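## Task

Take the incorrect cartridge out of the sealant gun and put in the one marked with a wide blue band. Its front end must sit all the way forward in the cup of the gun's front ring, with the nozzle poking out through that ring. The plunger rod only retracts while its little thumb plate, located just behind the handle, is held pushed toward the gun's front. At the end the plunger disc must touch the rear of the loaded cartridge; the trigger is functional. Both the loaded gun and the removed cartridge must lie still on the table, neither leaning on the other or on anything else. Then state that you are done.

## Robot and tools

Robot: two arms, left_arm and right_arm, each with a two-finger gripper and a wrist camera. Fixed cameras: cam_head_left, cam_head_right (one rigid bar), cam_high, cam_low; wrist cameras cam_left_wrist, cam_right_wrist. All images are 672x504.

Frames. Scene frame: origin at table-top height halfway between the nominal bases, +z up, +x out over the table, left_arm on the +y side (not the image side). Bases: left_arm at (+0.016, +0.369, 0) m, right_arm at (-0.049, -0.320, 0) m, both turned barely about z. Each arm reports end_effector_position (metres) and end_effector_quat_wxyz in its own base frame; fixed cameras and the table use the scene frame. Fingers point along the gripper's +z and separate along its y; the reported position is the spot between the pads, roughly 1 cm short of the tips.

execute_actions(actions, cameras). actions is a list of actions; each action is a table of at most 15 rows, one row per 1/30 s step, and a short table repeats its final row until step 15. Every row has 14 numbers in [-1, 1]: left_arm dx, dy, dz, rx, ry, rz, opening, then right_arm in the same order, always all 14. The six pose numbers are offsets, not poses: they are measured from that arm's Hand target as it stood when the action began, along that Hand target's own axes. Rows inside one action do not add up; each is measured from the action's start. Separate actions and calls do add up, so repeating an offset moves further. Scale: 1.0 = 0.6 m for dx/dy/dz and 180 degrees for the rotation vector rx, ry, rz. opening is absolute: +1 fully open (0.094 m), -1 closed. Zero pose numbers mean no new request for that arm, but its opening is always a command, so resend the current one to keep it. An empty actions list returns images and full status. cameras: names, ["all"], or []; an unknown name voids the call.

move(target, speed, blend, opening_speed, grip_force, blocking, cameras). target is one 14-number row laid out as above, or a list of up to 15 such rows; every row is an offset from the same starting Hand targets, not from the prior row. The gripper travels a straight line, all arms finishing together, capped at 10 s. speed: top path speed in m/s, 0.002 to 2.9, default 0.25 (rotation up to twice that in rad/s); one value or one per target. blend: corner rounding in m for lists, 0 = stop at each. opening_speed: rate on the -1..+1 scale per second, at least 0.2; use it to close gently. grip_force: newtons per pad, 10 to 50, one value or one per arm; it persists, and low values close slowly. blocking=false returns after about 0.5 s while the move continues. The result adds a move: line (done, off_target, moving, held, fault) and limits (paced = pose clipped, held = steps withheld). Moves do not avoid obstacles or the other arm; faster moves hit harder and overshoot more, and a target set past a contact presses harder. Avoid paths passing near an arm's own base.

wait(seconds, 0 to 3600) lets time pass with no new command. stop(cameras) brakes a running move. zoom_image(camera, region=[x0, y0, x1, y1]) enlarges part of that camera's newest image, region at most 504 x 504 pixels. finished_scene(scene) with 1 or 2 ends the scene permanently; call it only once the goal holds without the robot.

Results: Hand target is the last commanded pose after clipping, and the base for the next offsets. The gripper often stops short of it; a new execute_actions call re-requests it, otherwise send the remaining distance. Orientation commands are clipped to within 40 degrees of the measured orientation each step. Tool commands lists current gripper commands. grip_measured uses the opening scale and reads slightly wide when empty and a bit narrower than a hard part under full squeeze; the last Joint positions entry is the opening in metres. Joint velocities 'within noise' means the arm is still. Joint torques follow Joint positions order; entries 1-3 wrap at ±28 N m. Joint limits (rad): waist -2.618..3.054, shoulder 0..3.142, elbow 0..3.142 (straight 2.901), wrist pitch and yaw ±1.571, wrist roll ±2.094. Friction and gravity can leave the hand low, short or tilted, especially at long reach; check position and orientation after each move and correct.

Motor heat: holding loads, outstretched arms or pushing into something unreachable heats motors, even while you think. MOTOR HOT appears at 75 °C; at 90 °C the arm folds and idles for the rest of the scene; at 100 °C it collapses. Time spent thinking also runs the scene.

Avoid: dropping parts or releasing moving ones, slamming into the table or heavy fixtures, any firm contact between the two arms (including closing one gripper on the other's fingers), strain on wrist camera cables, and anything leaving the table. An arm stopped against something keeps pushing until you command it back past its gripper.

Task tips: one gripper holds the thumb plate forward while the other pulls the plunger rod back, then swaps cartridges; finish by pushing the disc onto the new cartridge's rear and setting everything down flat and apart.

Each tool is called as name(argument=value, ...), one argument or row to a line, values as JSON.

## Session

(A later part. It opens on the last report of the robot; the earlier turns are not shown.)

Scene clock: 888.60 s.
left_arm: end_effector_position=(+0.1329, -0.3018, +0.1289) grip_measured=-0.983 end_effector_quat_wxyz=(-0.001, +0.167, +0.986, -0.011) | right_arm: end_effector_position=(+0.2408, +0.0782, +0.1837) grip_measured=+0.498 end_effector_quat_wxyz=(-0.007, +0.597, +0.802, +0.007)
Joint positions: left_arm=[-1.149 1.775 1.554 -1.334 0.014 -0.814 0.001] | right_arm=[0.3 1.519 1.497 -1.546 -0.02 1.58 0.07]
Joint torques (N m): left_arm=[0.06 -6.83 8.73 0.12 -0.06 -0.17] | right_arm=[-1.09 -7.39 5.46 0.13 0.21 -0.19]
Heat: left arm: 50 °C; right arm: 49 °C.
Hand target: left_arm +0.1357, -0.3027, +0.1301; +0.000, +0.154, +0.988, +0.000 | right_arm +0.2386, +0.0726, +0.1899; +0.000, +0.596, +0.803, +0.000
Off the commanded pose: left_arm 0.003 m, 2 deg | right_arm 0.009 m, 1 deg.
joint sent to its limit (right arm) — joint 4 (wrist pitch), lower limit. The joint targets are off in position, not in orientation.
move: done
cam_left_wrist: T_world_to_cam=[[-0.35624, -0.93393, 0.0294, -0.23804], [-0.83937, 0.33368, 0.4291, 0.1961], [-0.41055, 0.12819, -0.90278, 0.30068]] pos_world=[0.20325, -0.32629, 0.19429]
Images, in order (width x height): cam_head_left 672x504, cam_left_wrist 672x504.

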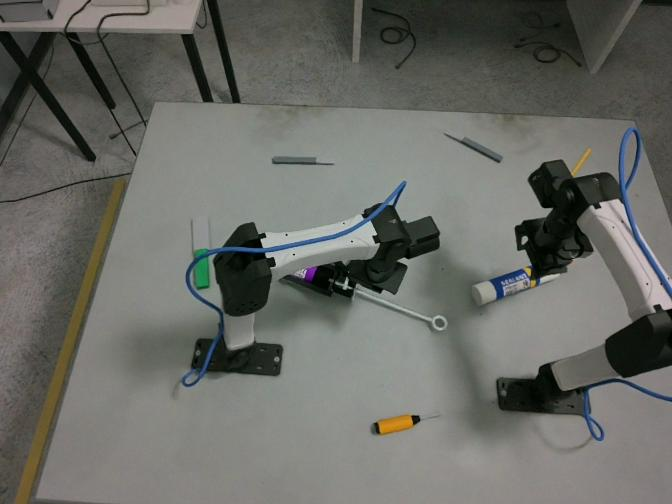

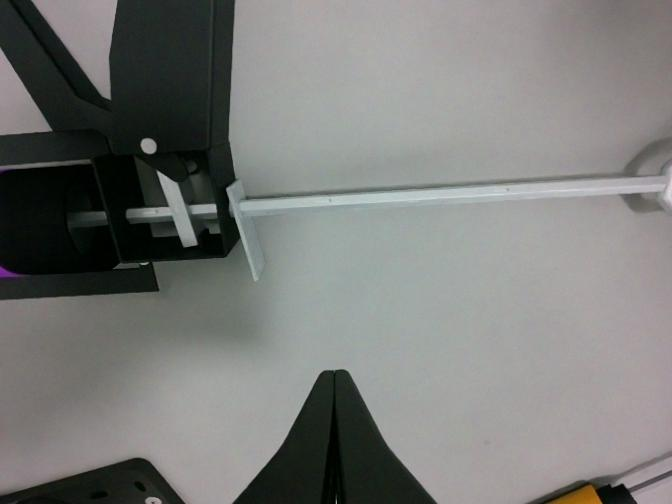

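move(
  target=[0,0,0,0,0,0,-1,0.3145,-0.054,0.083,0,0,-0.298,0.0],
  cameras=["cam_left_wrist","cam_right_wrist","cam_head_left"],
)

Scene clock: 915.53 s.
left_arm: end_effector_position=(+0.1329, -0.3018, +0.1289) grip_measured=-0.983 end_effector_quat_wxyz=(-0.001, +0.167, +0.986, -0.011) | right_arm: end_effector_position=(+0.1709, +0.1846, +0.1557) grip_measured=+0.002 end_effector_quat_wxyz=(-0.015, +0.322, +0.947, -0.012)
Joint positions: left_arm=[-1.149 1.775 1.554 -1.334 0.014 -0.814 0.001] | right_arm=[0.811 1.53 1.394 -1.469 -0.018 1.466 0.047]
Joint torques (N m): left_arm=[-0.05 -6.68 8.61 0.11 -0.1 -0.16] | right_arm=[-1.1 -6.5 6.11 0.15 0.06 -0.03]
Heat: left arm: 49 °C; right arm: 48 °C.
Hand target: left_arm +0.1357, -0.3027, +0.1301; +0.000, +0.154, +0.988, +0.000 | right_arm +0.1739, +0.1826, +0.1601; -0.010, +0.330, +0.944, -0.004 (not the last commanded pose)
Off the commanded pose: left_arm 0.003 m, 2 deg | right_arm 0.064 m, 18 deg.
move: held (right_arm; a check stopped the path); limits=held
pose unreachable (right arm): on one or more control steps of this call, first in action 0 (counted from 0), this arm could not follow its commanded pose, so it was not sent that pose on those steps. It may still have moved: this result reports where it is.
cause: moving toward the commanded pose would bring a part of the arm too close to another arm (this arm's wrist (the part past joint 4) and the left arm's wrist (the part past joint 4), at the place that arm is still heading or pushing toward).
cam_left_wrist: T_world_to_cam=[[-0.35624, -0.93393, 0.0294, -0.23804], [-0.83937, 0.33368, 0.4291, 0.1961], [-0.41055, 0.12819, -0.90278, 0.30068]] pos_world=[0.20325, -0.32629, 0.19429]
cam_right_wrist: T_world_to_cam=[[-0.62186, -0.78272, 0.02553, 0.24672], [-0.69435, 0.56614, 0.44425, -0.01826], [-0.36218, 0.25853, -0.89554, 0.23787]] pos_world=[0.22689, 0.14195, 0.21483]
Images, in order (width x height): cam_head_left 672x504, cam_left_wrist 672x504, cam_right_wrist 672x504.

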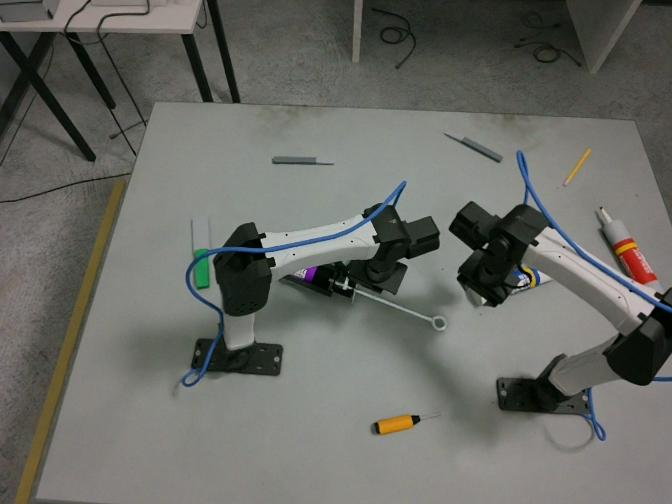

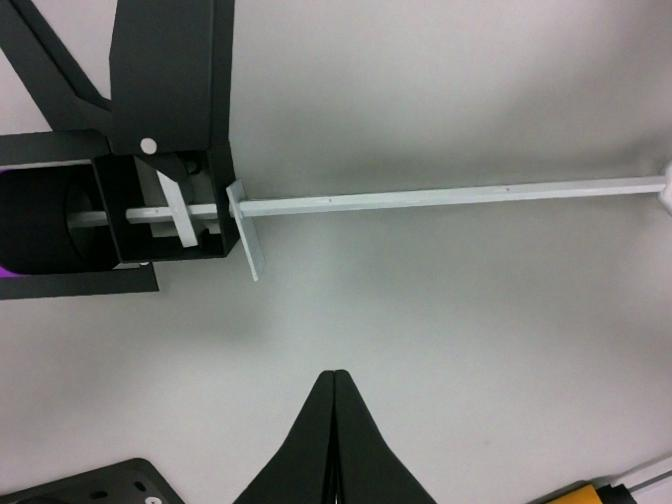

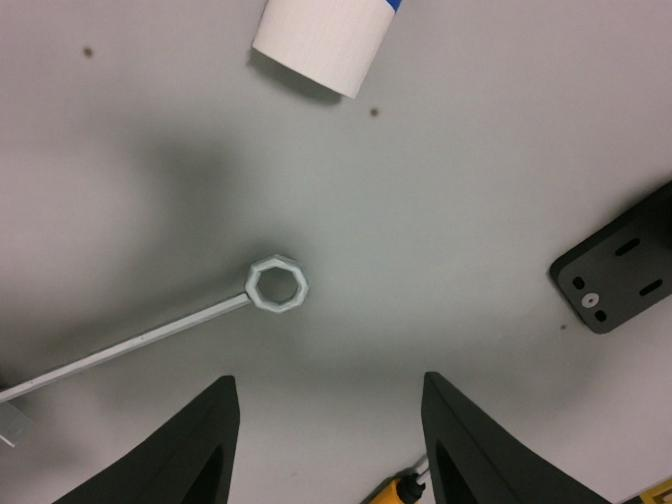

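move(
  target=[
    [0,0,0,0,0,0,-1,0.063,-0.03,0,-0.2087,-0.1576,-0.5786,0.3],
    [0,0,0,0,0,0,-1,0.063,-0.03,0.1,-0.2087,-0.1576,-0.5786,0.3],
  ],
  cameras=["cam_left_wrist","cam_right_wrist","cam_head_left"],
)

Scene clock: 948.60 s.
left_arm: end_effector_position=(+0.1329, -0.3018, +0.1289) grip_measured=-0.983 end_effector_quat_wxyz=(-0.001, +0.167, +0.986, -0.011) | right_arm: end_effector_position=(+0.1261, +0.1819, +0.0937) grip_measured=+0.298 end_effector_quat_wxyz=(+0.255, -0.537, +0.783, +0.184)
Joint positions: left_arm=[-1.149 1.775 1.554 -1.334 0.014 -0.814 0.001] | right_arm=[0.745 0.772 0.521 -0.736 -0.281 -0.373 0.061]
Joint torques (N m): left_arm=[0.08 -6.65 8.69 0.17 -0.09 -0.22] | right_arm=[-0.66 0.38 6.41 1.8 -0.28 -0.14]
Heat: left arm: 48 °C; right arm: 46 °C.
Hand target: left_arm +0.1357, -0.3027, +0.1301; +0.000, +0.154, +0.988, +0.000 | right_arm +0.1319, +0.1920, +0.1009; +0.279, -0.542, +0.768, +0.197
Off the commanded pose: left_arm 0.003 m, 2 deg | right_arm 0.014 m, 4 deg.
move: off_target (right_arm)
cam_left_wrist: T_world_to_cam=[[-0.35624, -0.93393, 0.0294, -0.23804], [-0.83937, 0.33368, 0.4291, 0.1961], [-0.41055, 0.12819, -0.90278, 0.30068]] pos_world=[0.20325, -0.32629, 0.19429]
cam_right_wrist: T_world_to_cam=[[0.93126, -0.36314, -0.02965, -0.04858], [-0.3615, -0.91078, -0.1995, 0.26661], [0.04544, 0.1965, -0.97945, 0.13454]] pos_world=[0.1355, 0.19875, 0.18352]
Images, in order (width x height): cam_head_left 672x504, cam_left_wrist 672x504, cam_right_wrist 672x504.

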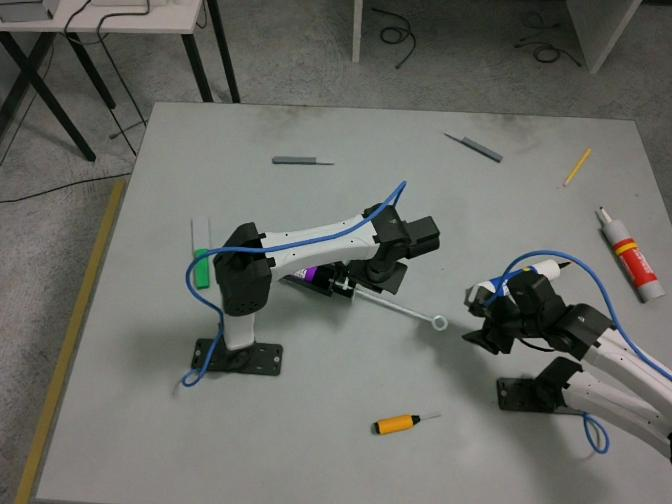

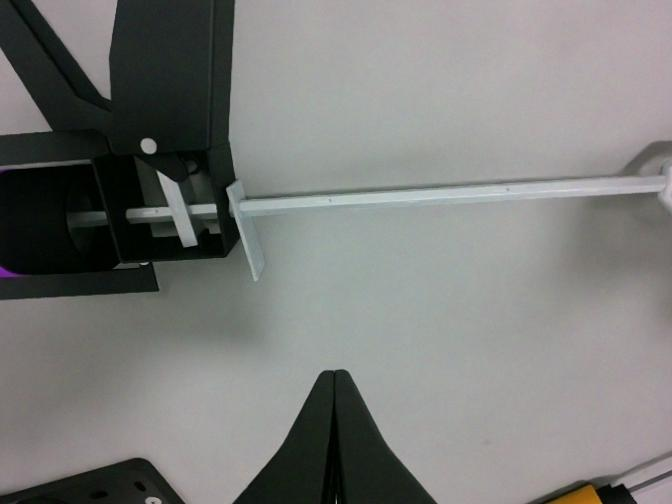

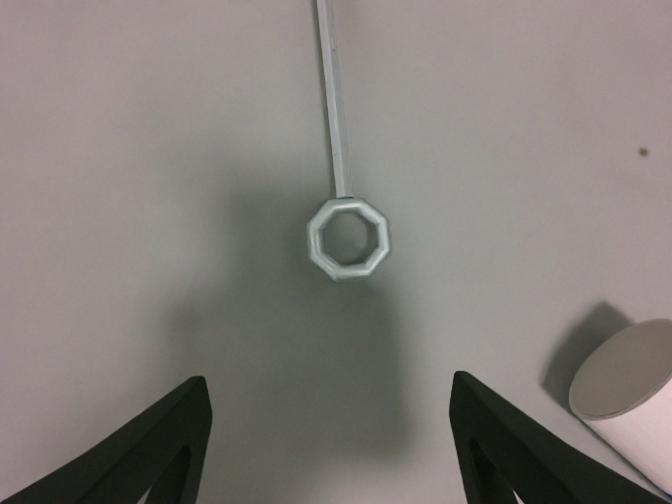

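move(
  target=[0,0,0,0,0,0,-1,-0.019,-0.0077,0.114,-0.0143,0,-0.017,0.3],
  speed=0.15,
  cameras=["cam_right_wrist"],
)

Scene clock: 969.30 s.
left_arm: end_effector_position=(+0.1329, -0.3018, +0.1289) grip_measured=-0.983 end_effector_quat_wxyz=(-0.001, +0.167, +0.986, -0.011) | right_arm: end_effector_position=(+0.1484, +0.2278, +0.0467) grip_measured=+0.298 end_effector_quat_wxyz=(+0.245, -0.565, +0.764, +0.193)
Joint positions: left_arm=[-1.149 1.775 1.554 -1.334 0.014 -0.814 0.001] | right_arm=[0.814 1.123 0.464 -0.336 -0.282 -0.374 0.061]
Joint torques (N m): left_arm=[-0.03 -6.76 8.66 0.18 -0.1 -0.19] | right_arm=[0.59 -1.92 6.46 1.79 -0.25 -0.09]
Heat: left arm: 48 °C; right arm: 46 °C.
Hand target: left_arm +0.1357, -0.3027, +0.1301; +0.000, +0.154, +0.988, +0.000 | right_arm +0.1539, +0.2400, +0.0558; +0.272, -0.568, +0.749, +0.206
Off the commanded pose: left_arm 0.003 m, 2 deg | right_arm 0.016 m, 4 deg.
move: off_target (right_arm)
cam_right_wrist: T_world_to_cam=[[0.95456, -0.29617, -0.03318, -0.0727], [-0.29687, -0.93515, -0.19327, 0.30288], [0.02621, 0.19434, -0.98058, 0.08188]] pos_world=[0.15716, 0.2458, 0.13642]

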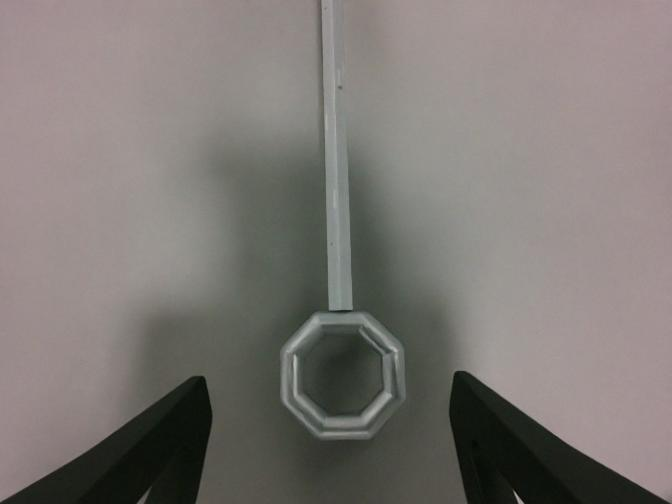

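move(
  target=[
    [0,0,0,0,0,0,-1,0.025,-0.0025,0.0443,0,0,0,0.3],
    [0,0,0,0,0,0,-1,0.025,-0.0025,0.0443,0,0,0,-0.4],
  ],
  speed=0.1,
  opening_speed=0.8,
  cameras=["cam_right_wrist"],
)

Scene clock: 983.03 s.
left_arm: end_effector_position=(+0.1329, -0.3018, +0.1289) grip_measured=-0.983 end_effector_quat_wxyz=(-0.001, +0.167, +0.986, -0.011) | right_arm: end_effector_position=(+0.1522, +0.2331, +0.0175) grip_measured=-0.218 end_effector_quat_wxyz=(+0.247, -0.566, +0.762, +0.193)
Joint positions: left_arm=[-1.149 1.775 1.554 -1.334 0.014 -0.814 0.001] | right_arm=[0.817 1.243 0.394 -0.141 -0.282 -0.376 0.037]
Joint torques (N m): left_arm=[-0.08 -6.74 8.83 0.15 -0.11 -0.19] | right_arm=[0.59 -2.41 5.86 1.79 -0.19 -0.02]
Heat: left arm: 48 °C; right arm: 46 °C.
Hand target: left_arm +0.1357, -0.3027, +0.1301; +0.000, +0.154, +0.988, +0.000 | right_arm +0.1569, +0.2450, +0.0258; +0.272, -0.568, +0.749, +0.206
Off the commanded pose: left_arm 0.003 m, 2 deg | right_arm 0.015 m, 4 deg.
move: off_target (right_arm); target 2's new opening was sent with right_arm's hand 0.016 m and 4 deg from that target
cam_right_wrist: T_world_to_cam=[[0.95595, -0.29197, -0.03027, -0.07693], [-0.29207, -0.9358, -0.19744, 0.30277], [0.02932, 0.19758, -0.97985, 0.0509]] pos_world=[0.16048, 0.25081, 0.10732]

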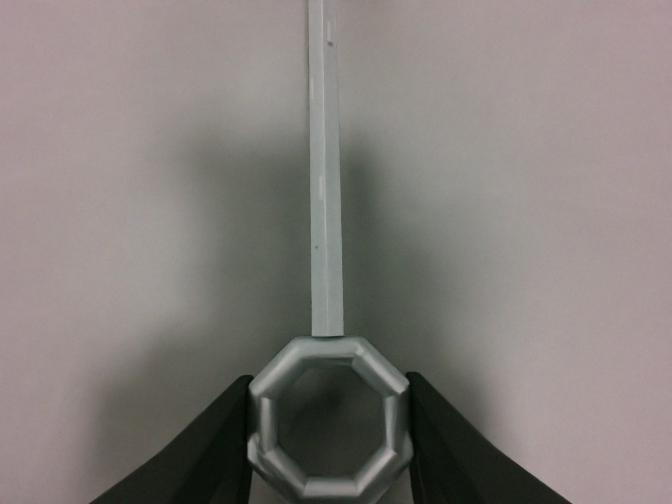

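move(
  target=[0.008,0.022,0.162,0,0,0,-1,0,0,0,0,0,0,-0.4],
  speed=0.15,
  cameras=["cam_left_wrist"],
)

Scene clock: 1000.37 s.
left_arm: end_effector_position=(+0.1283, -0.2881, +0.0410) grip_measured=-0.983 end_effector_quat_wxyz=(-0.006, +0.164, +0.986, -0.004) | right_arm: end_effector_position=(+0.1522, +0.2331, +0.0175) grip_measured=-0.218 end_effector_quat_wxyz=(+0.247, -0.566, +0.762, +0.193)
Joint positions: left_arm=[-1.144 1.789 1.217 -0.999 0.014 -0.814 0.001] | right_arm=[0.817 1.243 0.394 -0.141 -0.282 -0.376 0.037]
Joint torques (N m): left_arm=[1.2 -6.78 5.01 0.59 -0.05 0.03] | right_arm=[0.72 -2.44 5.81 1.82 -0.23 -0.05]
Heat: left arm: 48 °C; right arm: 45 °C.
Hand target: left_arm +0.1351, -0.2887, +0.0329; +0.000, +0.154, +0.988, +0.000 | right_arm +0.1569, +0.2450, +0.0258; +0.272, -0.568, +0.749, +0.206
Off the commanded pose: left_arm 0.011 m, 1 deg | right_arm 0.015 m, 4 deg.
move: off_target (left_arm)
cam_left_wrist: T_world_to_cam=[[-0.35179, -0.93592, 0.01747, -0.22495], [-0.83783, 0.32314, 0.44002, 0.22171], [-0.41747, 0.14015, -0.89782, 0.22187]] pos_world=[0.19925, -0.31328, 0.10557]

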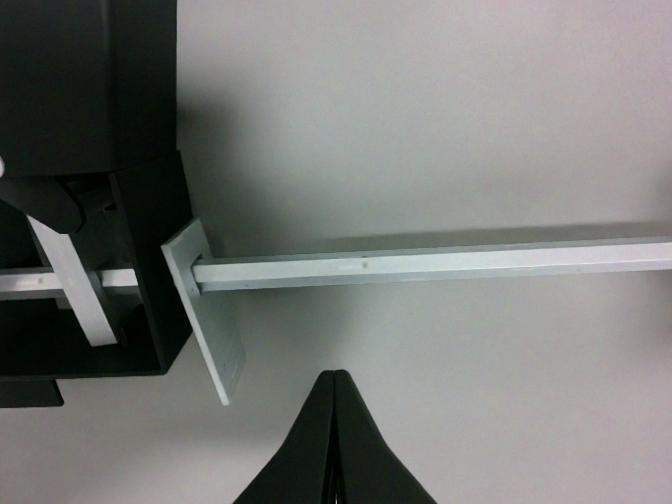

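move(
  target=[
    [-0.009,0,0.013,0,0,0,-1,0,0,0,0,0,0,-0.4],
    [-0.009,0.025,0.013,0,0,0,-1,0,0,0,0,0,0,-0.4],
  ],
  speed=0.08,
  cameras=["cam_left_wrist"],
)

Scene clock: 1016.30 s.
left_arm: end_effector_position=(+0.1380, -0.2731, +0.0228) grip_measured=-0.983 end_effector_quat_wxyz=(-0.016, +0.149, +0.989, +0.011) | right_arm: end_effector_position=(+0.1522, +0.2331, +0.0175) grip_measured=-0.218 end_effector_quat_wxyz=(+0.247, -0.566, +0.762, +0.193)
Joint positions: left_arm=[-1.095 1.812 1.167 -0.962 0.014 -0.796 0.001] | right_arm=[0.817 1.243 0.394 -0.141 -0.282 -0.376 0.037]
Joint torques (N m): left_arm=[0.85 -9.76 4.79 0.52 -0.11 0.31] | right_arm=[0.76 -2.44 5.89 1.83 -0.21 -0.01]
Heat: left arm: 48 °C; right arm: 45 °C.
Hand target: left_arm +0.1448, -0.2761, +0.0251; +0.000, +0.154, +0.988, +0.000 | right_arm +0.1569, +0.2450, +0.0258; +0.272, -0.568, +0.749, +0.206
Off the commanded pose: left_arm 0.008 m, 2 deg | right_arm 0.015 m, 4 deg.
move: done
cam_left_wrist: T_world_to_cam=[[-0.32281, -0.94644, -0.00678, -0.21353], [-0.84013, 0.28324, 0.46256, 0.22195], [-0.43587, 0.15501, -0.88656, 0.2139]] pos_world=[0.21076, -0.29811, 0.08552]

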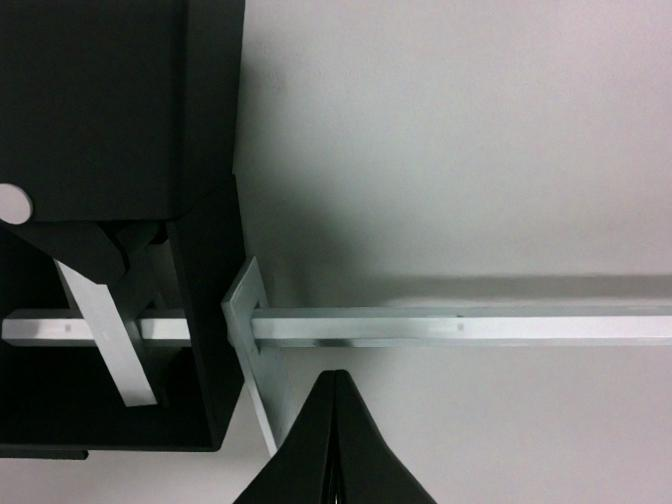

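move(
  target=[0,0.033,-0.005,0,0,0,-1,0,0,0,0,0,0,-0.4],
  speed=0.08,
  cameras=["cam_left_wrist"],
)

Scene clock: 1021.73 s.
left_arm: end_effector_position=(+0.1448, -0.2684, +0.0230) grip_measured=-0.983 end_effector_quat_wxyz=(-0.009, +0.150, +0.989, -0.007) | right_arm: end_effector_position=(+0.1523, +0.2344, +0.0174) grip_measured=-0.218 end_effector_quat_wxyz=(+0.248, -0.567, +0.761, +0.194)
Joint positions: left_arm=[-1.063 1.777 1.125 -0.919 0.023 -0.762 0.001] | right_arm=[0.82 1.247 0.394 -0.133 -0.282 -0.374 0.037]
Joint torques (N m): left_arm=[2.26 -10.86 4.04 0.28 -0.15 0.32] | right_arm=[0.55 -2.74 6 1.79 -0.24 0]
Heat: left arm: 49 °C; right arm: 45 °C.
Hand target: left_arm +0.1508, -0.2572, +0.0281; +0.000, +0.154, +0.988, +0.000 | right_arm +0.1569, +0.2450, +0.0258; +0.272, -0.568, +0.749, +0.206
Off the commanded pose: left_arm 0.014 m, 1 deg | right_arm 0.014 m, 3 deg.
move: off_target (left_arm)
cam_left_wrist: T_world_to_cam=[[-0.32416, -0.94567, 0.02488, -0.20716], [-0.84347, 0.30084, 0.44504, 0.2318], [-0.42835, 0.12328, -0.89516, 0.20686]] pos_world=[0.21697, -0.29113, 0.08716]

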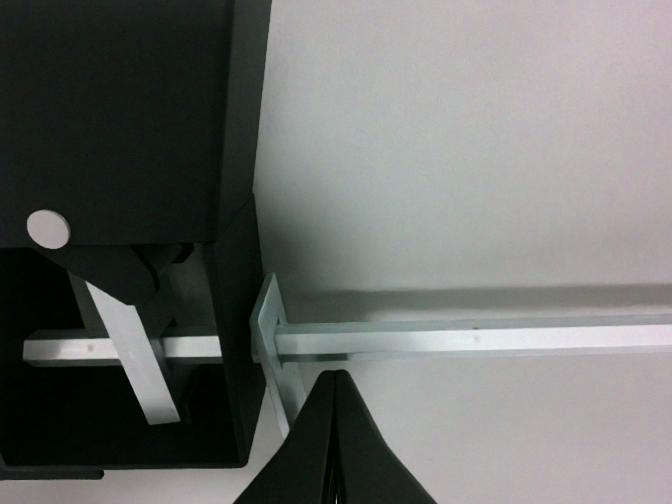

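move(
  target=[0,0.035,0,0,0,0,-1,0,0,0,0,0,0,-0.4],
  speed=0.08,
  cameras=["cam_left_wrist"],
)

Scene clock: 1029.17 s.
left_arm: end_effector_position=(+0.1492, -0.2637, +0.0258) grip_measured=-0.983 end_effector_quat_wxyz=(-0.009, +0.154, +0.987, -0.035) | right_arm: end_effector_position=(+0.1567, +0.2395, +0.0214) grip_measured=-0.218 end_effector_quat_wxyz=(+0.262, -0.565, +0.757, +0.198)
Joint positions: left_arm=[-1.021 1.727 1.075 -0.877 0.06 -0.713 0.001] | right_arm=[0.82 1.252 0.395 -0.099 -0.284 -0.371 0.037]
Joint torques (N m): left_arm=[3.02 -10.28 3.84 0.03 -0.42 0.4] | right_arm=[0.61 -3.02 5.72 1.55 -0.21 -0.06]
Heat: left arm: 51 °C; right arm: 45 °C.
Hand target: left_arm +0.1572, -0.2372, +0.0281; +0.000, +0.154, +0.988, +0.000 | right_arm +0.1569, +0.2450, +0.0258; +0.272, -0.568, +0.749, +0.206
Off the commanded pose: left_arm 0.028 m, 4 deg | right_arm 0.007 m, 2 deg.
move: off_target (left_arm)
cam_left_wrist: T_world_to_cam=[[-0.33168, -0.9399, 0.08111, -0.20014], [-0.83721, 0.33288, 0.43389, 0.24068], [-0.43482, 0.076, -0.89731, 0.19926]] pos_world=[0.22176, -0.28338, 0.0906]

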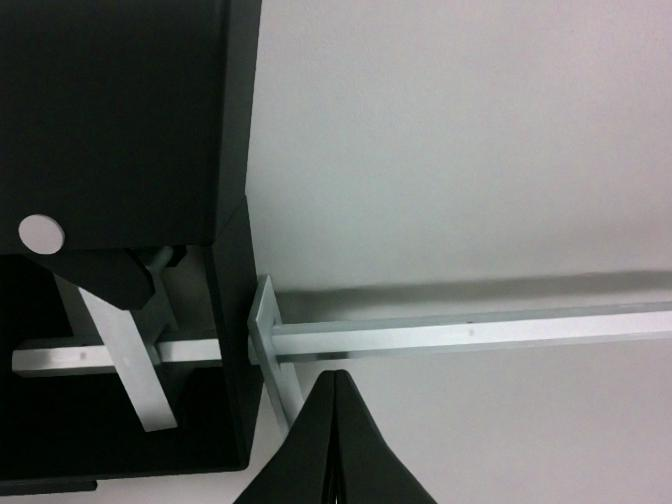

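move(
  target=[0,0.0,0,0,0,0,-1,0.032,0,-0.027,0,0,0,-0.4],
  speed=0.08,
  cameras=["cam_left_wrist","cam_right_wrist"],
)

Scene clock: 1036.67 s.
left_arm: end_effector_position=(+0.1495, -0.2696, +0.0298) grip_measured=-0.983 end_effector_quat_wxyz=(-0.006, +0.155, +0.987, -0.052) | right_arm: end_effector_position=(+0.1567, +0.2320, +0.0287) grip_measured=-0.218 end_effector_quat_wxyz=(+0.288, -0.562, +0.747, +0.208)
Joint positions: left_arm=[-1.021 1.715 1.075 -0.86 0.077 -0.713 0.001] | right_arm=[0.781 1.169 0.343 -0.079 -0.319 -0.399 0.037]
Joint torques (N m): left_arm=[3.04 -9.24 3.95 -0.11 -0.59 0.41] | right_arm=[-2.04 -5.08 5.2 0.78 -0.24 -0.28]
Heat: left arm: 51 °C; right arm: 45 °C.
Hand target: left_arm +0.1572, -0.2372, +0.0281; +0.000, +0.154, +0.988, +0.000 | right_arm +0.1501, +0.2208, +0.0259; +0.272, -0.568, +0.749, +0.206
Off the commanded pose: left_arm 0.033 m, 6 deg | right_arm 0.013 m, 2 deg.
move: off_target (right_arm)
cam_left_wrist: T_world_to_cam=[[-0.33262, -0.93634, 0.11241, -0.20592], [-0.83726, 0.34805, 0.42173, 0.24558], [-0.434, 0.04615, -0.89973, 0.19523]] pos_world=[0.22185, -0.28729, 0.09523]
cam_right_wrist: T_world_to_cam=[[0.95756, -0.28823, -0.00357, -0.0831], [-0.27735, -0.91792, -0.28372, 0.30132], [0.0785, 0.27267, -0.9589, 0.03633]] pos_world=[0.16029, 0.24273, 0.12003]

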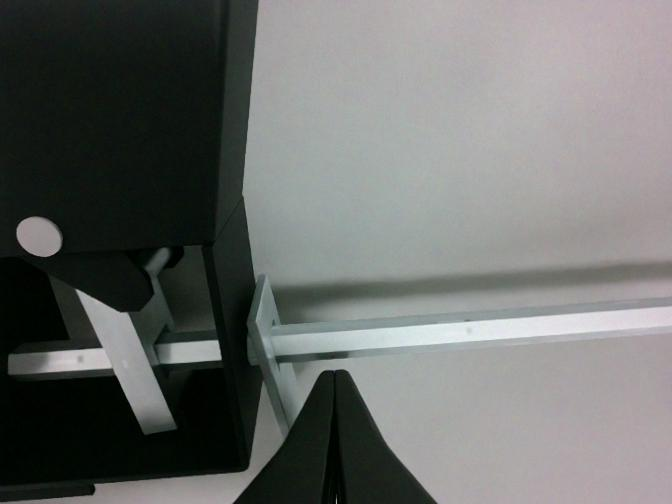

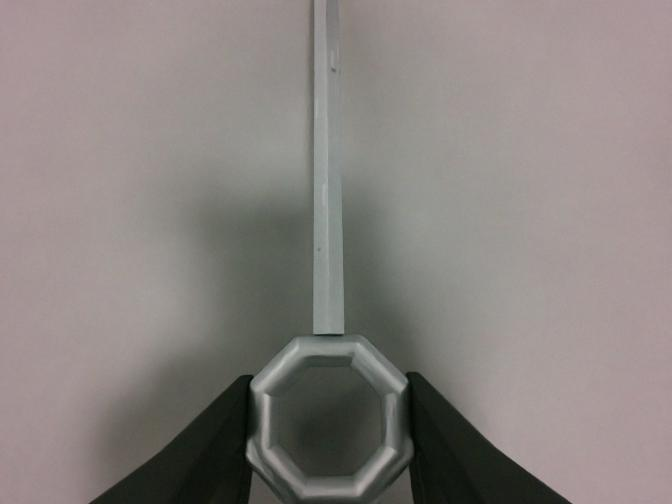

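move(
  target=[
    [0,-0.03,0,0,0,0,-1,-0.016,0,0.0135,0,0,0,-0.4],
    [0,-0.045,0,0,0,0,-1,-0.016,0,0.0135,0,0,0,-0.4],
    [-0.02,-0.045,-0.12,0,0,0,-1,-0.016,0,0.0135,0,0,0,-0.4],
    [-0.02,-0.01,-0.12,0,0,0,-0.3,-0.016,0,0.0135,0,0,0,-0.4],
  ],
  speed=0.1,
  cameras=["cam_left_wrist","cam_right_wrist"],
)

Scene clock: 1101.50 s.
left_arm: end_effector_position=(+0.1665, -0.2556, +0.0933) grip_measured=-0.303 end_effector_quat_wxyz=(-0.008, +0.149, +0.989, -0.005) | right_arm: end_effector_position=(+0.1534, +0.2311, +0.0225) grip_measured=-0.218 end_effector_quat_wxyz=(+0.275, -0.562, +0.751, +0.209)
Joint positions: left_arm=[-0.983 1.707 1.333 -1.2 0.018 -0.684 0.033] | right_arm=[0.787 1.191 0.341 -0.081 -0.319 -0.391 0.037]
Joint torques (N m): left_arm=[0.94 -10.65 5.12 0.16 -0.07 0.3] | right_arm=[0.49 -2.35 7.62 1.09 -0.07 -0.1]
Heat: left arm: 54 °C; right arm: 46 °C.
Hand target: left_arm +0.1668, -0.2465, +0.1001; +0.000, +0.154, +0.988, +0.000 | right_arm +0.1535, +0.2329, +0.0259; +0.272, -0.568, +0.749, +0.206
Off the commanded pose: left_arm 0.011 m, 1 deg | right_arm 0.004 m, 1 deg.
move: off_target (left_arm); target 4's new opening was sent with left_arm's hand 0.011 m and 1 deg from that target
cam_left_wrist: T_world_to_cam=[[-0.32278, -0.94625, 0.02045, -0.18981], [-0.84529, 0.29793, 0.44354, 0.21467], [-0.42579, 0.12588, -0.89602, 0.27778]] pos_world=[0.23847, -0.27853, 0.15757]
cam_right_wrist: T_world_to_cam=[[0.95738, -0.28812, -0.02023, -0.07984], [-0.28314, -0.92237, -0.26281, 0.29924], [0.05706, 0.25733, -0.96464, 0.03784]] pos_world=[0.159, 0.24327, 0.11353]

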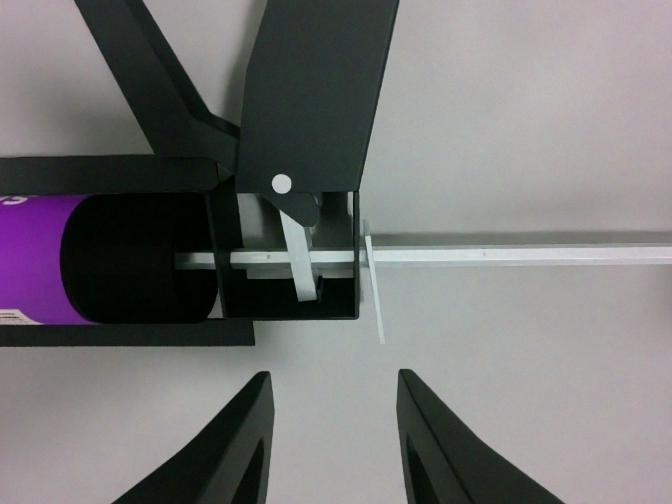

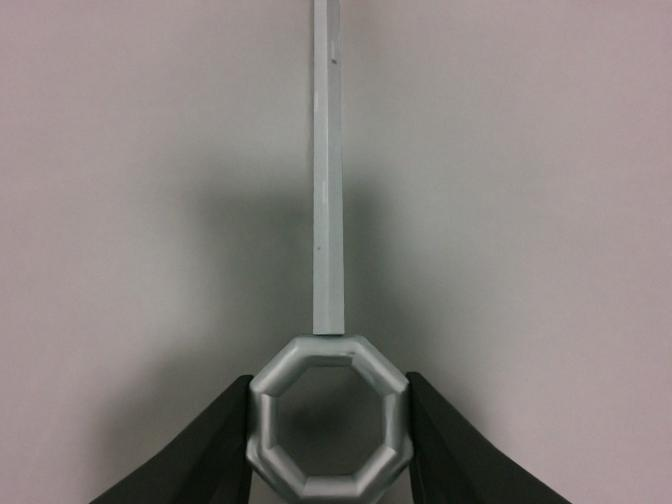

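move(
  target=[0.006,-0.021,0.038,0,0,0,-0.66,0,0,0,0,0,0,-0.4],
  speed=0.1,
  cameras=["cam_left_wrist"],
)

Scene clock: 1134.37 s.
left_arm: end_effector_position=(+0.1543, -0.2556, +0.0792) grip_measured=-0.657 end_effector_quat_wxyz=(-0.014, +0.166, +0.986, +0.002) | right_arm: end_effector_position=(+0.1534, +0.2311, +0.0225) grip_measured=-0.218 end_effector_quat_wxyz=(+0.275, -0.562, +0.751, +0.209)
Joint positions: left_arm=[-1.017 1.707 1.276 -1.16 0.018 -0.684 0.016] | right_arm=[0.787 1.191 0.341 -0.081 -0.319 -0.391 0.037]
Joint torques (N m): left_arm=[0.27 -7.9 5.04 0.59 -0.11 -0.16] | right_arm=[0.42 -2.43 7.77 1.07 -0.11 -0.11]
Heat: left arm: 55 °C; right arm: 47 °C.
Hand target: left_arm +0.1596, -0.2574, +0.0773; +0.000, +0.154, +0.988, +0.000 | right_arm +0.1535, +0.2329, +0.0259; +0.272, -0.568, +0.749, +0.206
Off the commanded pose: left_arm 0.006 m, 2 deg | right_arm 0.004 m, 1 deg.
move: done
cam_left_wrist: T_world_to_cam=[[-0.3544, -0.93504, 0.01025, -0.18482], [-0.83075, 0.31987, 0.45556, 0.21298], [-0.42924, 0.15294, -0.89015, 0.267]] pos_world=[0.22604, -0.28177, 0.14254]

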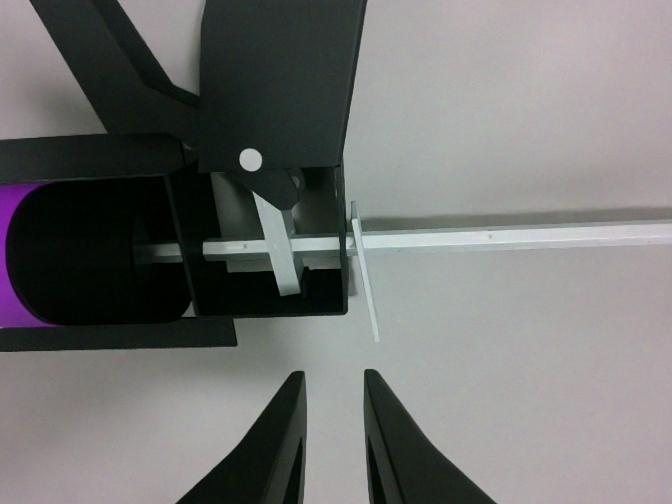

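move(
  target=[-0.029,-0.013,0.007,0,0,0,-0.66,0,0,0,0,0,0,-0.4],
  speed=0.1,
  cameras=["cam_left_wrist"],
)

Scene clock: 1244.57 s.
left_arm: end_effector_position=(+0.1602, -0.2607, +0.0716) grip_measured=-0.657 end_effector_quat_wxyz=(-0.019, +0.162, +0.987, +0.008) | right_arm: end_effector_position=(+0.1534, +0.2311, +0.0225) grip_measured=-0.218 end_effector_quat_wxyz=(+0.275, -0.562, +0.751, +0.209)
Joint positions: left_arm=[-1.009 1.757 1.302 -1.154 0.018 -0.684 0.016] | right_arm=[0.787 1.191 0.341 -0.081 -0.319 -0.391 0.037]
Joint torques (N m): left_arm=[1.1 -6.6 8.49 0.51 -0.12 0.02] | right_arm=[0.65 -2.35 7.79 1.09 -0.04 -0.12]
Heat: left arm: 49 °C; right arm: 49 °C.
Hand target: left_arm +0.1738, -0.2702, +0.0731; +0.000, +0.154, +0.988, +0.000 | right_arm +0.1535, +0.2329, +0.0259; +0.272, -0.568, +0.749, +0.206
Off the commanded pose: left_arm 0.017 m, 3 deg | right_arm 0.004 m, 1 deg.
move: off_target (left_arm)
cam_left_wrist: T_world_to_cam=[[-0.34715, -0.93781, -0.00003, -0.18859], [-0.82906, 0.30689, 0.46742, 0.21856], [-0.43834, 0.16229, -0.88404, 0.26693]] pos_world=[0.23274, -0.28725, 0.13382]

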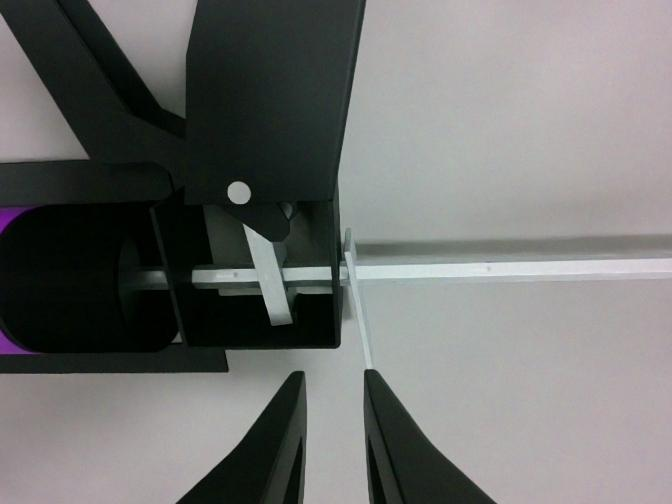

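move(
  target=[-0.0125,-0.005,0,0,0,0,-0.66,0,0,0,0,0,0,-0.4],
  speed=0.1,
  cameras=["cam_left_wrist"],
)

Scene clock: 1266.90 s.
left_arm: end_effector_position=(+0.1680, -0.2675, +0.0724) grip_measured=-0.657 end_effector_quat_wxyz=(-0.016, +0.157, +0.987, +0.004) | right_arm: end_effector_position=(+0.1534, +0.2311, +0.0225) grip_measured=-0.218 end_effector_quat_wxyz=(+0.275, -0.562, +0.751, +0.209)
Joint positions: left_arm=[-1 1.783 1.338 -1.153 0.018 -0.684 0.016] | right_arm=[0.787 1.191 0.341 -0.081 -0.319 -0.391 0.037]
Joint torques (N m): left_arm=[1.2 -6.57 8.58 0.45 -0.12 0.13] | right_arm=[0.62 -2.22 7.82 1.07 -0.07 -0.11]
Heat: left arm: 48 °C; right arm: 49 °C.
Hand target: left_arm +0.1800, -0.2753, +0.0731; +0.000, +0.154, +0.988, +0.000 | right_arm +0.1535, +0.2329, +0.0259; +0.272, -0.568, +0.749, +0.206
Off the commanded pose: left_arm 0.014 m, 2 deg | right_arm 0.004 m, 1 deg.
move: off_target (left_arm)
cam_left_wrist: T_world_to_cam=[[-0.33856, -0.94092, 0.00649, -0.19505], [-0.83453, 0.30345, 0.45987, 0.22721], [-0.43467, 0.15028, -0.88796, 0.26865]] pos_world=[0.24035, -0.29285, 0.13533]

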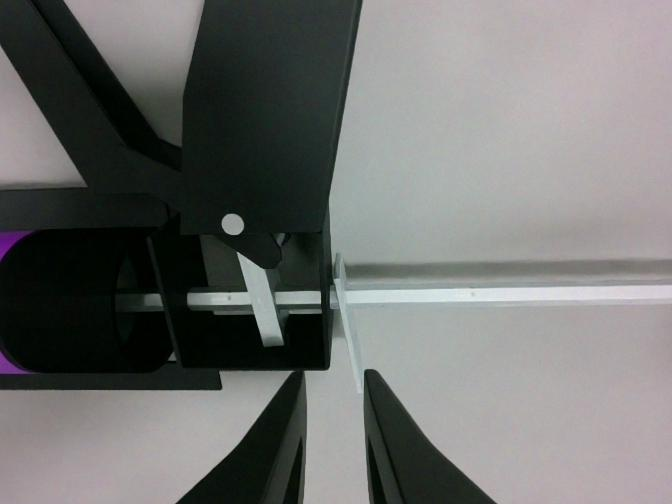

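move(
  target=[-0.017,-0.0055,0,0,0,0,-0.66,0,0,0,0,0,0,-0.4],
  speed=0.1,
  cameras=["cam_left_wrist"],
)

Scene clock: 1277.30 s.
left_arm: end_effector_position=(+0.1784, -0.2753, +0.0724) grip_measured=-0.657 end_effector_quat_wxyz=(-0.013, +0.150, +0.989, +0.000) | right_arm: end_effector_position=(+0.1534, +0.2311, +0.0225) grip_measured=-0.218 end_effector_quat_wxyz=(+0.275, -0.562, +0.751, +0.209)
Joint positions: left_arm=[-0.986 1.819 1.384 -1.153 0.018 -0.684 0.016] | right_arm=[0.787 1.191 0.341 -0.081 -0.319 -0.391 0.037]
Joint torques (N m): left_arm=[1.02 -7.02 8.57 0.4 -0.11 0.26] | right_arm=[0.66 -2.32 7.71 1.09 -0.05 -0.1]
Heat: left arm: 48 °C; right arm: 49 °C.
Hand target: left_arm +0.1887, -0.2815, +0.0731; +0.000, +0.154, +0.988, +0.000 | right_arm +0.1535, +0.2329, +0.0259; +0.272, -0.568, +0.749, +0.206
Off the commanded pose: left_arm 0.012 m, 1 deg | right_arm 0.004 m, 1 deg.
move: off_target (left_arm)
cam_left_wrist: T_world_to_cam=[[-0.32557, -0.94544, 0.01208, -0.2029], [-0.84093, 0.29537, 0.45341, 0.23767], [-0.43224, 0.13746, -0.89122, 0.27059]] pos_world=[0.25076, -0.29923, 0.13584]

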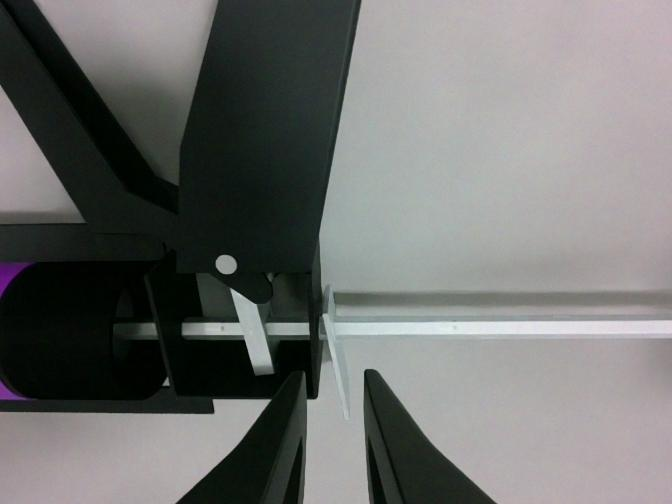

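move(
  target=[0.007,0.005,0.033,0,0,0,-0.66,0,0,0,0,0,0,-0.4],
  speed=0.06,
  cameras=["cam_left_wrist"],
)

Scene clock: 1312.10 s.
left_arm: end_effector_position=(+0.1786, -0.2774, +0.0618) grip_measured=-0.657 end_effector_quat_wxyz=(-0.007, +0.152, +0.988, -0.006) | right_arm: end_effector_position=(+0.1534, +0.2311, +0.0225) grip_measured=-0.218 end_effector_quat_wxyz=(+0.275, -0.562, +0.751, +0.209)
Joint positions: left_arm=[-0.989 1.819 1.341 -1.093 0.018 -0.684 0.016] | right_arm=[0.787 1.191 0.341 -0.081 -0.319 -0.391 0.037]
Joint torques (N m): left_arm=[0.98 -7.25 5.05 0.6 -0.11 0.21] | right_arm=[0.57 -2.29 7.83 1.08 -0.02 -0.11]
Heat: left arm: 47 °C; right arm: 49 °C.
Hand target: left_arm +0.1856, -0.2774, +0.0533; +0.000, +0.154, +0.988, +0.000 | right_arm +0.1535, +0.2329, +0.0259; +0.272, -0.568, +0.749, +0.206
Off the commanded pose: left_arm 0.011 m, 1 deg | right_arm 0.004 m, 1 deg.
move: off_target (left_arm)
cam_left_wrist: T_world_to_cam=[[-0.32868, -0.94418, 0.02237, -0.20442], [-0.84415, 0.30432, 0.44136, 0.24702], [-0.42353, 0.12618, -0.89705, 0.2572]] pos_world=[0.25027, -0.30064, 0.12627]

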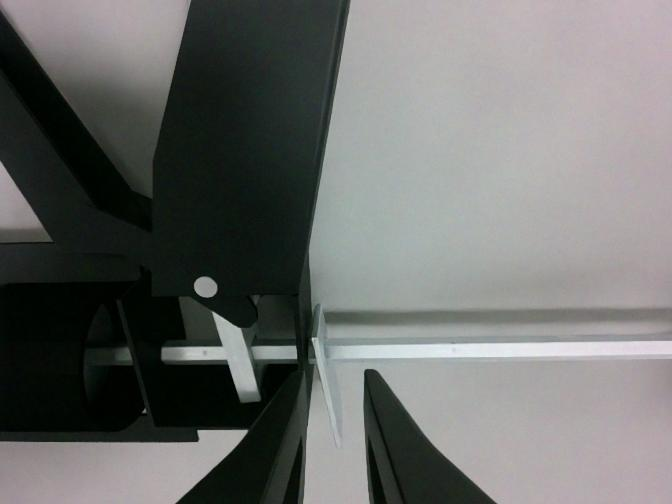

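move(
  target=[
    [0,0.008,-0.02,0,0,0,-0.66,0,0,0,0,0,0,-0.4],
    [0,0.008,0.005,0,0,0,-0.66,0,0,0,0,0,0,-0.4],
  ],
  speed=0.06,
  cameras=["cam_left_wrist"],
)

Scene clock: 1322.50 s.
left_arm: end_effector_position=(+0.1793, -0.2731, +0.0566) grip_measured=-0.657 end_effector_quat_wxyz=(-0.010, +0.151, +0.989, -0.003) | right_arm: end_effector_position=(+0.1534, +0.2311, +0.0225) grip_measured=-0.218 end_effector_quat_wxyz=(+0.275, -0.562, +0.751, +0.209)
Joint positions: left_arm=[-0.98 1.819 1.319 -1.079 0.018 -0.678 0.016] | right_arm=[0.787 1.191 0.341 -0.081 -0.319 -0.391 0.037]
Joint torques (N m): left_arm=[1.18 -7.72 5.05 0.61 -0.12 0.3] | right_arm=[0.53 -2.28 7.77 1.08 -0.04 -0.11]
Heat: left arm: 47 °C; right arm: 49 °C.
Hand target: left_arm +0.1871, -0.2728, +0.0503; +0.000, +0.154, +0.988, +0.000 | right_arm +0.1535, +0.2329, +0.0259; +0.272, -0.568, +0.749, +0.206
Off the commanded pose: left_arm 0.010 m, 1 deg | right_arm 0.004 m, 1 deg.
move: done
cam_left_wrist: T_world_to_cam=[[-0.32565, -0.94532, 0.01781, -0.20051], [-0.84324, 0.2989, 0.44677, 0.24671], [-0.42766, 0.13047, -0.89447, 0.25401]] pos_world=[0.25137, -0.29643, 0.12056]

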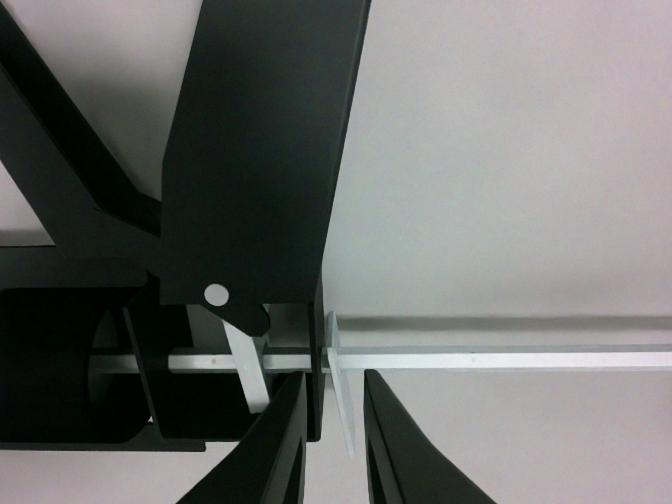

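move(
  target=[0.051,-0.004,-0.02,0,0,0,-0.66,0,0,0,0,0,0,-0.4],
  speed=0.08,
  cameras=["cam_left_wrist"],
)

Scene clock: 1371.37 s.
left_arm: end_effector_position=(+0.1546, -0.2686, +0.0552) grip_measured=-0.657 end_effector_quat_wxyz=(-0.015, +0.167, +0.986, +0.003) | right_arm: end_effector_position=(+0.1534, +0.2311, +0.0225) grip_measured=-0.218 end_effector_quat_wxyz=(+0.275, -0.562, +0.751, +0.209)
Joint positions: left_arm=[-1.038 1.773 1.256 -1.077 0.018 -0.702 0.016] | right_arm=[0.787 1.191 0.341 -0.081 -0.319 -0.391 0.037]
Joint torques (N m): left_arm=[0.34 -11.04 4.9 0.31 -0.1 -0.19] | right_arm=[0.59 -2.54 7.82 1.05 -0.08 -0.09]
Heat: left arm: 47 °C; right arm: 49 °C.
Hand target: left_arm +0.1572, -0.2658, +0.0623; +0.000, +0.154, +0.988, +0.000 | right_arm +0.1535, +0.2329, +0.0259; +0.272, -0.568, +0.749, +0.206
Off the commanded pose: left_arm 0.008 m, 2 deg | right_arm 0.004 m, 1 deg.
move: done
cam_left_wrist: T_world_to_cam=[[-0.35722, -0.93399, 0.00781, -0.19586], [-0.82915, 0.32095, 0.4577, 0.22827], [-0.43, 0.15703, -0.88907, 0.2489]] pos_world=[0.22633, -0.29528, 0.11834]

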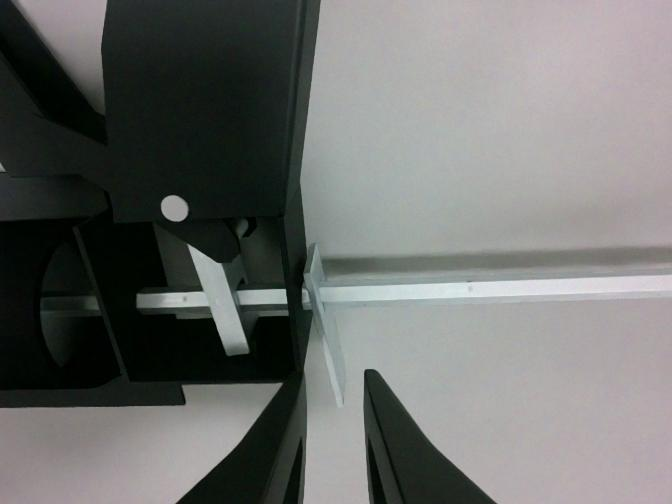

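move(
  target=[-0.008,0.011,0.01,0,0,0,-0.66,0,0,0,0,0,0,-0.4],
  speed=0.06,
  cameras=["cam_left_wrist"],
)

Scene clock: 1379.13 s.
left_arm: end_effector_position=(+0.1563, -0.2596, +0.0502) grip_measured=-0.657 end_effector_quat_wxyz=(-0.022, +0.157, +0.987, +0.011) | right_arm: end_effector_position=(+0.1534, +0.2311, +0.0225) grip_measured=-0.218 end_effector_quat_wxyz=(+0.275, -0.562, +0.751, +0.209)
Joint positions: left_arm=[-1.018 1.773 1.235 -1.077 0.018 -0.702 0.016] | right_arm=[0.787 1.191 0.341 -0.081 -0.319 -0.391 0.037]
Joint torques (N m): left_arm=[1.16 -10.71 4.96 0.49 -0.14 0.07] | right_arm=[0.55 -2.3 7.8 1.1 -0.06 -0.1]
Heat: left arm: 48 °C; right arm: 49 °C.
Hand target: left_arm +0.1638, -0.2610, +0.0563; +0.000, +0.154, +0.988, +0.000 | right_arm +0.1535, +0.2329, +0.0259; +0.272, -0.568, +0.749, +0.206
Off the commanded pose: left_arm 0.010 m, 3 deg | right_arm 0.004 m, 1 deg.
move: off_target (left_arm)
cam_left_wrist: T_world_to_cam=[[-0.33857, -0.94092, -0.00557, -0.1909], [-0.83011, 0.2959, 0.47261, 0.222], [-0.44304, 0.16464, -0.88125, 0.24736]] pos_world=[0.22924, -0.28604, 0.112]

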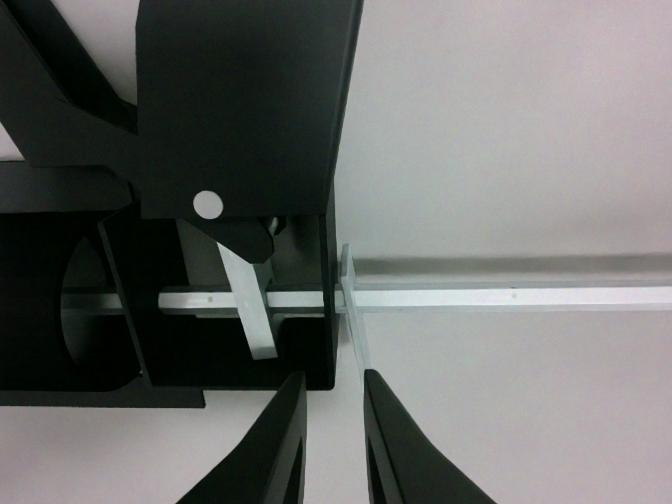

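move(
  target=[-0.014,-0.0065,0.008,0,0,0,-0.66,0,0,0,0,0,0,-0.4],
  speed=0.06,
  cameras=["cam_left_wrist"],
)

Scene clock: 1388.43 s.
left_arm: end_effector_position=(+0.1585, -0.2605, +0.0502) grip_measured=-0.657 end_effector_quat_wxyz=(-0.019, +0.155, +0.988, +0.008) | right_arm: end_effector_position=(+0.1534, +0.2311, +0.0225) grip_measured=-0.218 end_effector_quat_wxyz=(+0.275, -0.562, +0.751, +0.209)
Joint positions: left_arm=[-1.014 1.773 1.235 -1.07 0.018 -0.702 0.016] | right_arm=[0.787 1.191 0.341 -0.081 -0.319 -0.391 0.037]
Joint torques (N m): left_arm=[1.11 -7.6 7.13 0.53 -0.12 0.16] | right_arm=[0.64 -2.45 7.68 1.06 -0.08 -0.11]
Heat: left arm: 49 °C; right arm: 49 °C.
Hand target: left_arm +0.1706, -0.2673, +0.0515; +0.000, +0.154, +0.988, +0.000 | right_arm +0.1535, +0.2329, +0.0259; +0.272, -0.568, +0.749, +0.206
Off the commanded pose: left_arm 0.014 m, 2 deg | right_arm 0.004 m, 1 deg.
move: off_target (left_arm)
cam_left_wrist: T_world_to_cam=[[-0.33424, -0.94249, -0.00079, -0.19226], [-0.83338, 0.29515, 0.46729, 0.22473], [-0.44018, 0.15685, -0.88411, 0.2461]] pos_world=[0.23135, -0.28613, 0.11242]

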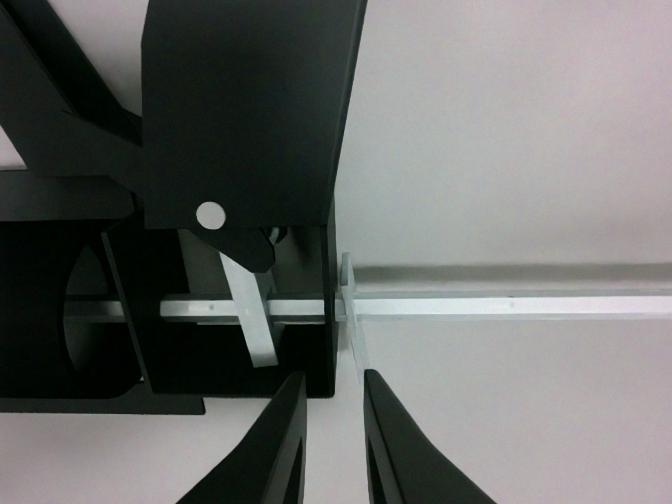

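move(
  target=[-0.003,-0.0095,0.01,0,0,0,-0.6,0,0,0,0,0,0,-0.4],
  speed=0.06,
  cameras=["cam_left_wrist"],
)

Scene clock: 1395.97 s.
left_arm: end_effector_position=(+0.1611, -0.2639, +0.0469) grip_measured=-0.603 end_effector_quat_wxyz=(-0.016, +0.154, +0.988, +0.005) | right_arm: end_effector_position=(+0.1529, +0.2300, +0.0211) grip_measured=-0.218 end_effector_quat_wxyz=(+0.272, -0.562, +0.753, +0.208)
Joint positions: left_arm=[-1.012 1.784 1.235 -1.05 0.018 -0.702 0.019] | right_arm=[0.785 1.194 0.341 -0.086 -0.319 -0.391 0.037]
Joint torques (N m): left_arm=[0.28 -6.52 7.6 0.52 -0.11 0.06] | right_arm=[0.66 -2.37 7.75 1.1 -0.1 -0.08]
Heat: left arm: 49 °C; right arm: 49 °C.
Hand target: left_arm +0.1706, -0.2732, +0.0455; +0.000, +0.154, +0.988, +0.000 | right_arm +0.1535, +0.2329, +0.0259; +0.272, -0.568, +0.749, +0.206
Off the commanded pose: left_arm 0.013 m, 2 deg | right_arm 0.006 m, 1 deg.
move: off_target (left_arm)
cam_left_wrist: T_world_to_cam=[[-0.33279, -0.94299, 0.00494, -0.19521], [-0.83611, 0.29749, 0.4609, 0.23082], [-0.43609, 0.14925, -0.88744, 0.24244]] pos_world=[0.23375, -0.28893, 0.10973]

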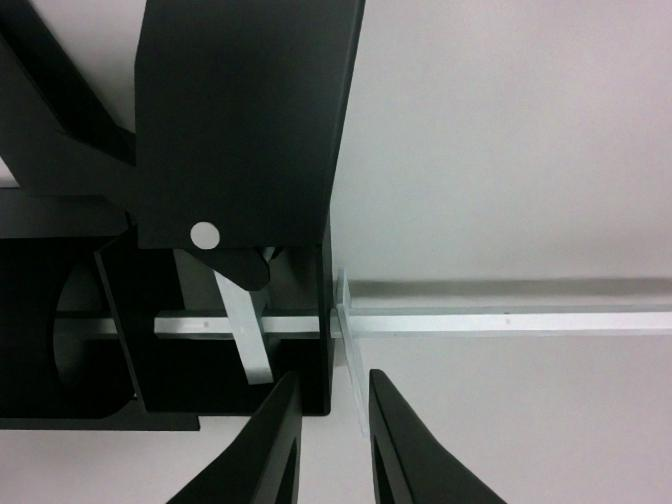

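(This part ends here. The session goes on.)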